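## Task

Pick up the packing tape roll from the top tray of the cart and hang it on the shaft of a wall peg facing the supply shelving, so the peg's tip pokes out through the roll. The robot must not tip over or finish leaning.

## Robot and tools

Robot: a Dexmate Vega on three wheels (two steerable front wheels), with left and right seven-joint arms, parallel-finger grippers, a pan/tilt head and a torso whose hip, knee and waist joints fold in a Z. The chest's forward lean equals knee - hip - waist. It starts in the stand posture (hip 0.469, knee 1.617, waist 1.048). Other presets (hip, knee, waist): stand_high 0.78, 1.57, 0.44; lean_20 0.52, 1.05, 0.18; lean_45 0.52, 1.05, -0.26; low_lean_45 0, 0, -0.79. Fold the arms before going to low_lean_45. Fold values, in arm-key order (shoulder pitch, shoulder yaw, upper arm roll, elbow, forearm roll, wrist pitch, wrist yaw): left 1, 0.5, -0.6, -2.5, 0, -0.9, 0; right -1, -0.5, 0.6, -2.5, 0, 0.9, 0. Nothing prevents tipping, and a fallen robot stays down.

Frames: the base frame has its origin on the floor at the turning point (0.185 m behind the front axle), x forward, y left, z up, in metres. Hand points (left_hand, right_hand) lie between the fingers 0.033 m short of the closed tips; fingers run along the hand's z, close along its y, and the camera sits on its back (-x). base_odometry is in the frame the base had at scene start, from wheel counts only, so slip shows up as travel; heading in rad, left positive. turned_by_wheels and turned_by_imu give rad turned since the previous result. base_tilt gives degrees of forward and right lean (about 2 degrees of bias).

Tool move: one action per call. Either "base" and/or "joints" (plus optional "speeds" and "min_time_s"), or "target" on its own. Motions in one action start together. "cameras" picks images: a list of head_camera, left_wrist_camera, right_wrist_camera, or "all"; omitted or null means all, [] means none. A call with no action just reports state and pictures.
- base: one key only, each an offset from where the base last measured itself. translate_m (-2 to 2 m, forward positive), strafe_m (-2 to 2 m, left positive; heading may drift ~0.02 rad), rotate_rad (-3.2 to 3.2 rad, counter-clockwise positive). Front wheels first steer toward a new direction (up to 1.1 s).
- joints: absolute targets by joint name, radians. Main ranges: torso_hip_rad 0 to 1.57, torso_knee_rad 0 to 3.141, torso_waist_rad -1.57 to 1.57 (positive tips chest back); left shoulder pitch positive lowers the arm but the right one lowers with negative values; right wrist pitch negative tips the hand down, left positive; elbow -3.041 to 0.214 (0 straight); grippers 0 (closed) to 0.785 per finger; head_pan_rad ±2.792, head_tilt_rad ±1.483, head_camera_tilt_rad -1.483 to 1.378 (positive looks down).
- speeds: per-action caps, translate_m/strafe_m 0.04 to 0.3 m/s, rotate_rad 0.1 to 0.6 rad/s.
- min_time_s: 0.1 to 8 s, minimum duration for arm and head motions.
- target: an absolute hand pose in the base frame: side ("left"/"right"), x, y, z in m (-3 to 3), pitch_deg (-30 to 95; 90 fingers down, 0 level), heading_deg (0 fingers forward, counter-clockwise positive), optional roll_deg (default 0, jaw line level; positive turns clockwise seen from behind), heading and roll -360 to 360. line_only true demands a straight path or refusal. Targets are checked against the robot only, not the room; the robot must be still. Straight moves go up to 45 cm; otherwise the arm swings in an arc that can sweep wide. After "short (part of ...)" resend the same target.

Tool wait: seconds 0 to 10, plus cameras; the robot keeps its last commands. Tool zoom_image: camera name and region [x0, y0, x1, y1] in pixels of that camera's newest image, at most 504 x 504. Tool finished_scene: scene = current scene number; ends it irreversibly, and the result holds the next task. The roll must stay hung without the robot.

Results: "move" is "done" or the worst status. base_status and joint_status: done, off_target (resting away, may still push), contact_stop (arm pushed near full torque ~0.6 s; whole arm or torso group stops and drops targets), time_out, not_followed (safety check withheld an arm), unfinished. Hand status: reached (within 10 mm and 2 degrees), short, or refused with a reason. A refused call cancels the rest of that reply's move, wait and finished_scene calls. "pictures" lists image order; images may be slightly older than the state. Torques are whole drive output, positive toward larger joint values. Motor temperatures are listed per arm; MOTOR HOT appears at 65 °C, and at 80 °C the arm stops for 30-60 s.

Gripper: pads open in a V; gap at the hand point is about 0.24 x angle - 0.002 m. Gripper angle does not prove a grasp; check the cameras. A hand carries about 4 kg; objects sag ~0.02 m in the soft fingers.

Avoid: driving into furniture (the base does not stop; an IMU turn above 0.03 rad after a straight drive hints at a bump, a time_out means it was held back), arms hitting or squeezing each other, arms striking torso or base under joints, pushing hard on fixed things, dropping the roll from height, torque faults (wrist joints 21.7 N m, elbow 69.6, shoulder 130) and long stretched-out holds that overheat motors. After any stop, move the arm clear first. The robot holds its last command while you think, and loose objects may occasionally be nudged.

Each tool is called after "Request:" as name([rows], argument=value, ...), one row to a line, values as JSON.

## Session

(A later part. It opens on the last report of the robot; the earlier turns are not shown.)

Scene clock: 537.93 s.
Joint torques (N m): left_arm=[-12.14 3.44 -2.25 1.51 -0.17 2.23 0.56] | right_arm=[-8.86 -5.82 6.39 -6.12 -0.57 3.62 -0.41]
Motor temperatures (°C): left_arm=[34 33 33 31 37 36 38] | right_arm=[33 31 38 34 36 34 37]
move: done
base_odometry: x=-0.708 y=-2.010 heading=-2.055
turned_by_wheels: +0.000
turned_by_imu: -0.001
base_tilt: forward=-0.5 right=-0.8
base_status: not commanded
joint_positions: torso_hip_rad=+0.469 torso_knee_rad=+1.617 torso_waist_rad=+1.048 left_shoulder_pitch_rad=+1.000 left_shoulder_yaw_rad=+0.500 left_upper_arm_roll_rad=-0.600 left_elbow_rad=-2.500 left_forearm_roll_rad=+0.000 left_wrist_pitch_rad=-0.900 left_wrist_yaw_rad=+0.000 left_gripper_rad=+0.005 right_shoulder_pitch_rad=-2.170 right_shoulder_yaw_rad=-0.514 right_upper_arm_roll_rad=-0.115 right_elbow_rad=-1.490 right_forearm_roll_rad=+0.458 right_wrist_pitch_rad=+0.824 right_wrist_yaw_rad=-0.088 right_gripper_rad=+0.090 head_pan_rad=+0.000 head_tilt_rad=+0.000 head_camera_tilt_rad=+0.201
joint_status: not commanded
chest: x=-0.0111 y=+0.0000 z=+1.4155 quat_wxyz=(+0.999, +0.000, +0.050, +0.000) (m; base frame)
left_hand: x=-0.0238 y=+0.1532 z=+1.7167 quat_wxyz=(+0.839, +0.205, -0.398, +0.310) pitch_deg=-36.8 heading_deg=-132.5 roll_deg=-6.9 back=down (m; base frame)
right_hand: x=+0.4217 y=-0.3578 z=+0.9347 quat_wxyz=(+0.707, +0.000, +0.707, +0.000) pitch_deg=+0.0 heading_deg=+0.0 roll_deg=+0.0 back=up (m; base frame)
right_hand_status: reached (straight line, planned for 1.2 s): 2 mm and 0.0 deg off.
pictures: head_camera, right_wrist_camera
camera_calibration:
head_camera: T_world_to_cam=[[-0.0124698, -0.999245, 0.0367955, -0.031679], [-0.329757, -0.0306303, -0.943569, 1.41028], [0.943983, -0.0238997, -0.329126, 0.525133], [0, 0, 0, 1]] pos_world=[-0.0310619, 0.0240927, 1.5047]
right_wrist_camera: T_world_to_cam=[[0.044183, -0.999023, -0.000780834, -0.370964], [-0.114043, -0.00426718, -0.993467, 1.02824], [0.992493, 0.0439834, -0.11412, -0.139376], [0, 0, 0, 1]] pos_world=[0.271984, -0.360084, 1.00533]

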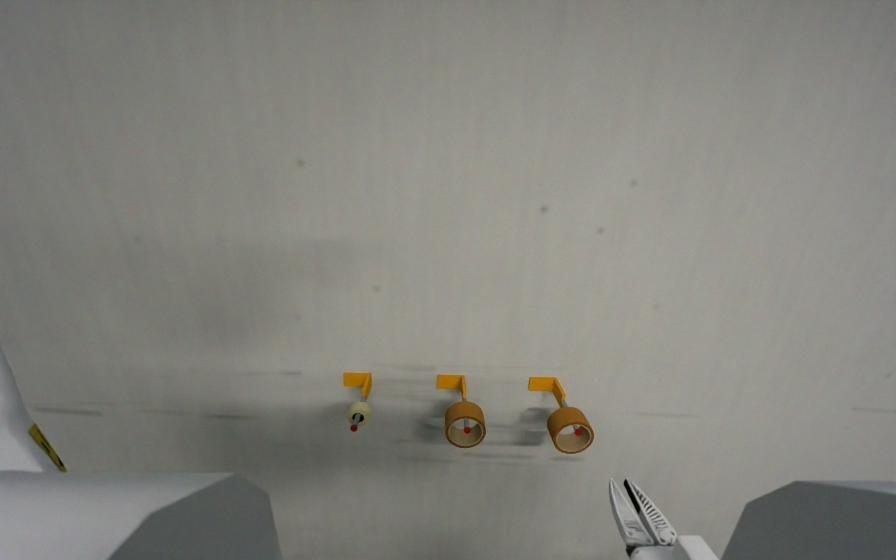

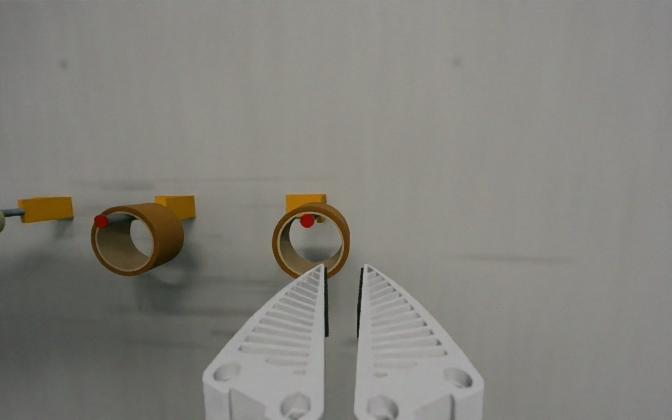

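Request:
move(base={"translate_m": -0.4}, speeds={"translate_m": 0.15}, cameras=["head_camera", "right_wrist_camera"])

Request:
zoom_image(camera="right_wrist_camera", region=[200, 120, 420, 310])

Scene clock: 544.77 s.
Joint torques (N m): left_arm=[-11.13 2.52 -2.23 1.97 0.47 2.62 0.49] | right_arm=[-9.48 -6.1 5.87 -4.56 -0.54 3.11 -0.14]
Motor temperatures (°C): left_arm=[34 33 33 31 37 36 38] | right_arm=[33 31 38 34 36 34 37]
move: done
base_odometry: x=-0.522 y=-1.656 heading=-2.053
turned_by_wheels: +0.002
turned_by_imu: +0.004
base_tilt: forward=-0.7 right=-0.6
base_status: done
joint_positions: torso_hip_rad=+0.469 torso_knee_rad=+1.617 torso_waist_rad=+1.048 left_shoulder_pitch_rad=+1.000 left_shoulder_yaw_rad=+0.500 left_upper_arm_roll_rad=-0.600 left_elbow_rad=-2.500 left_forearm_roll_rad=+0.000 left_wrist_pitch_rad=-0.900 left_wrist_yaw_rad=+0.000 left_gripper_rad=+0.005 right_shoulder_pitch_rad=-2.174 right_shoulder_yaw_rad=-0.514 right_upper_arm_roll_rad=-0.114 right_elbow_rad=-1.491 right_forearm_roll_rad=+0.457 right_wrist_pitch_rad=+0.827 right_wrist_yaw_rad=-0.088 right_gripper_rad=+0.090 head_pan_rad=+0.000 head_tilt_rad=+0.000 head_camera_tilt_rad=+0.201
joint_status: not commanded
chest: x=-0.0112 y=+0.0000 z=+1.4155 quat_wxyz=(+0.999, +0.000, +0.050, +0.000) (m; base frame)
left_hand: x=-0.0240 y=+0.1532 z=+1.7167 quat_wxyz=(+0.839, +0.205, -0.398, +0.310) pitch_deg=-36.8 heading_deg=-132.5 roll_deg=-6.9 back=down (m; base frame)
right_hand: x=+0.4200 y=-0.3578 z=+0.9349 quat_wxyz=(+0.707, +0.000, +0.707, +0.000) pitch_deg=+0.0 heading_deg=+0.0 roll_deg=+0.0 back=up (m; base frame)
pictures: head_camera, right_wrist_camera
camera_calibration:
head_camera: T_world_to_cam=[[-0.0124752, -0.999245, 0.036792, -0.0316751], [-0.329668, -0.0306274, -0.9436, 1.4103], [0.944014, -0.0239008, -0.329037, 0.525094], [0, 0, 0, 1]] pos_world=[-0.0311607, 0.0240927, 1.5047]
right_wrist_camera: T_world_to_cam=[[0.0441837, -0.999023, -0.000776639, -0.370893], [-0.113845, -0.00426269, -0.993489, 1.02822], [0.992516, 0.0439845, -0.113922, -0.137871], [0, 0, 0, 1]] pos_world=[0.270284, -0.360084, 1.00553]

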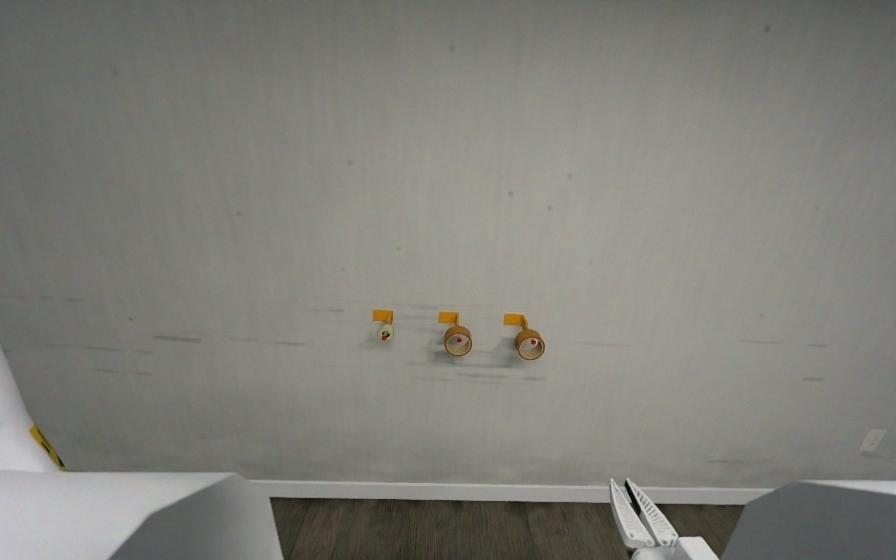

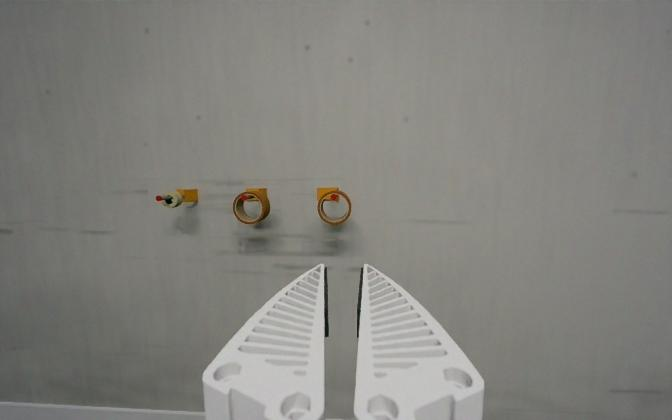

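Scaled by 2.291 from the camera's 672x420 image, which has a finer 960x600 frame.

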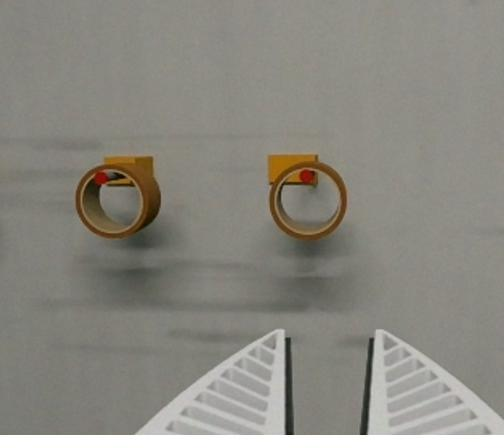

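Request:
finished_scene(scene=1)

The scene is finished: the task was done.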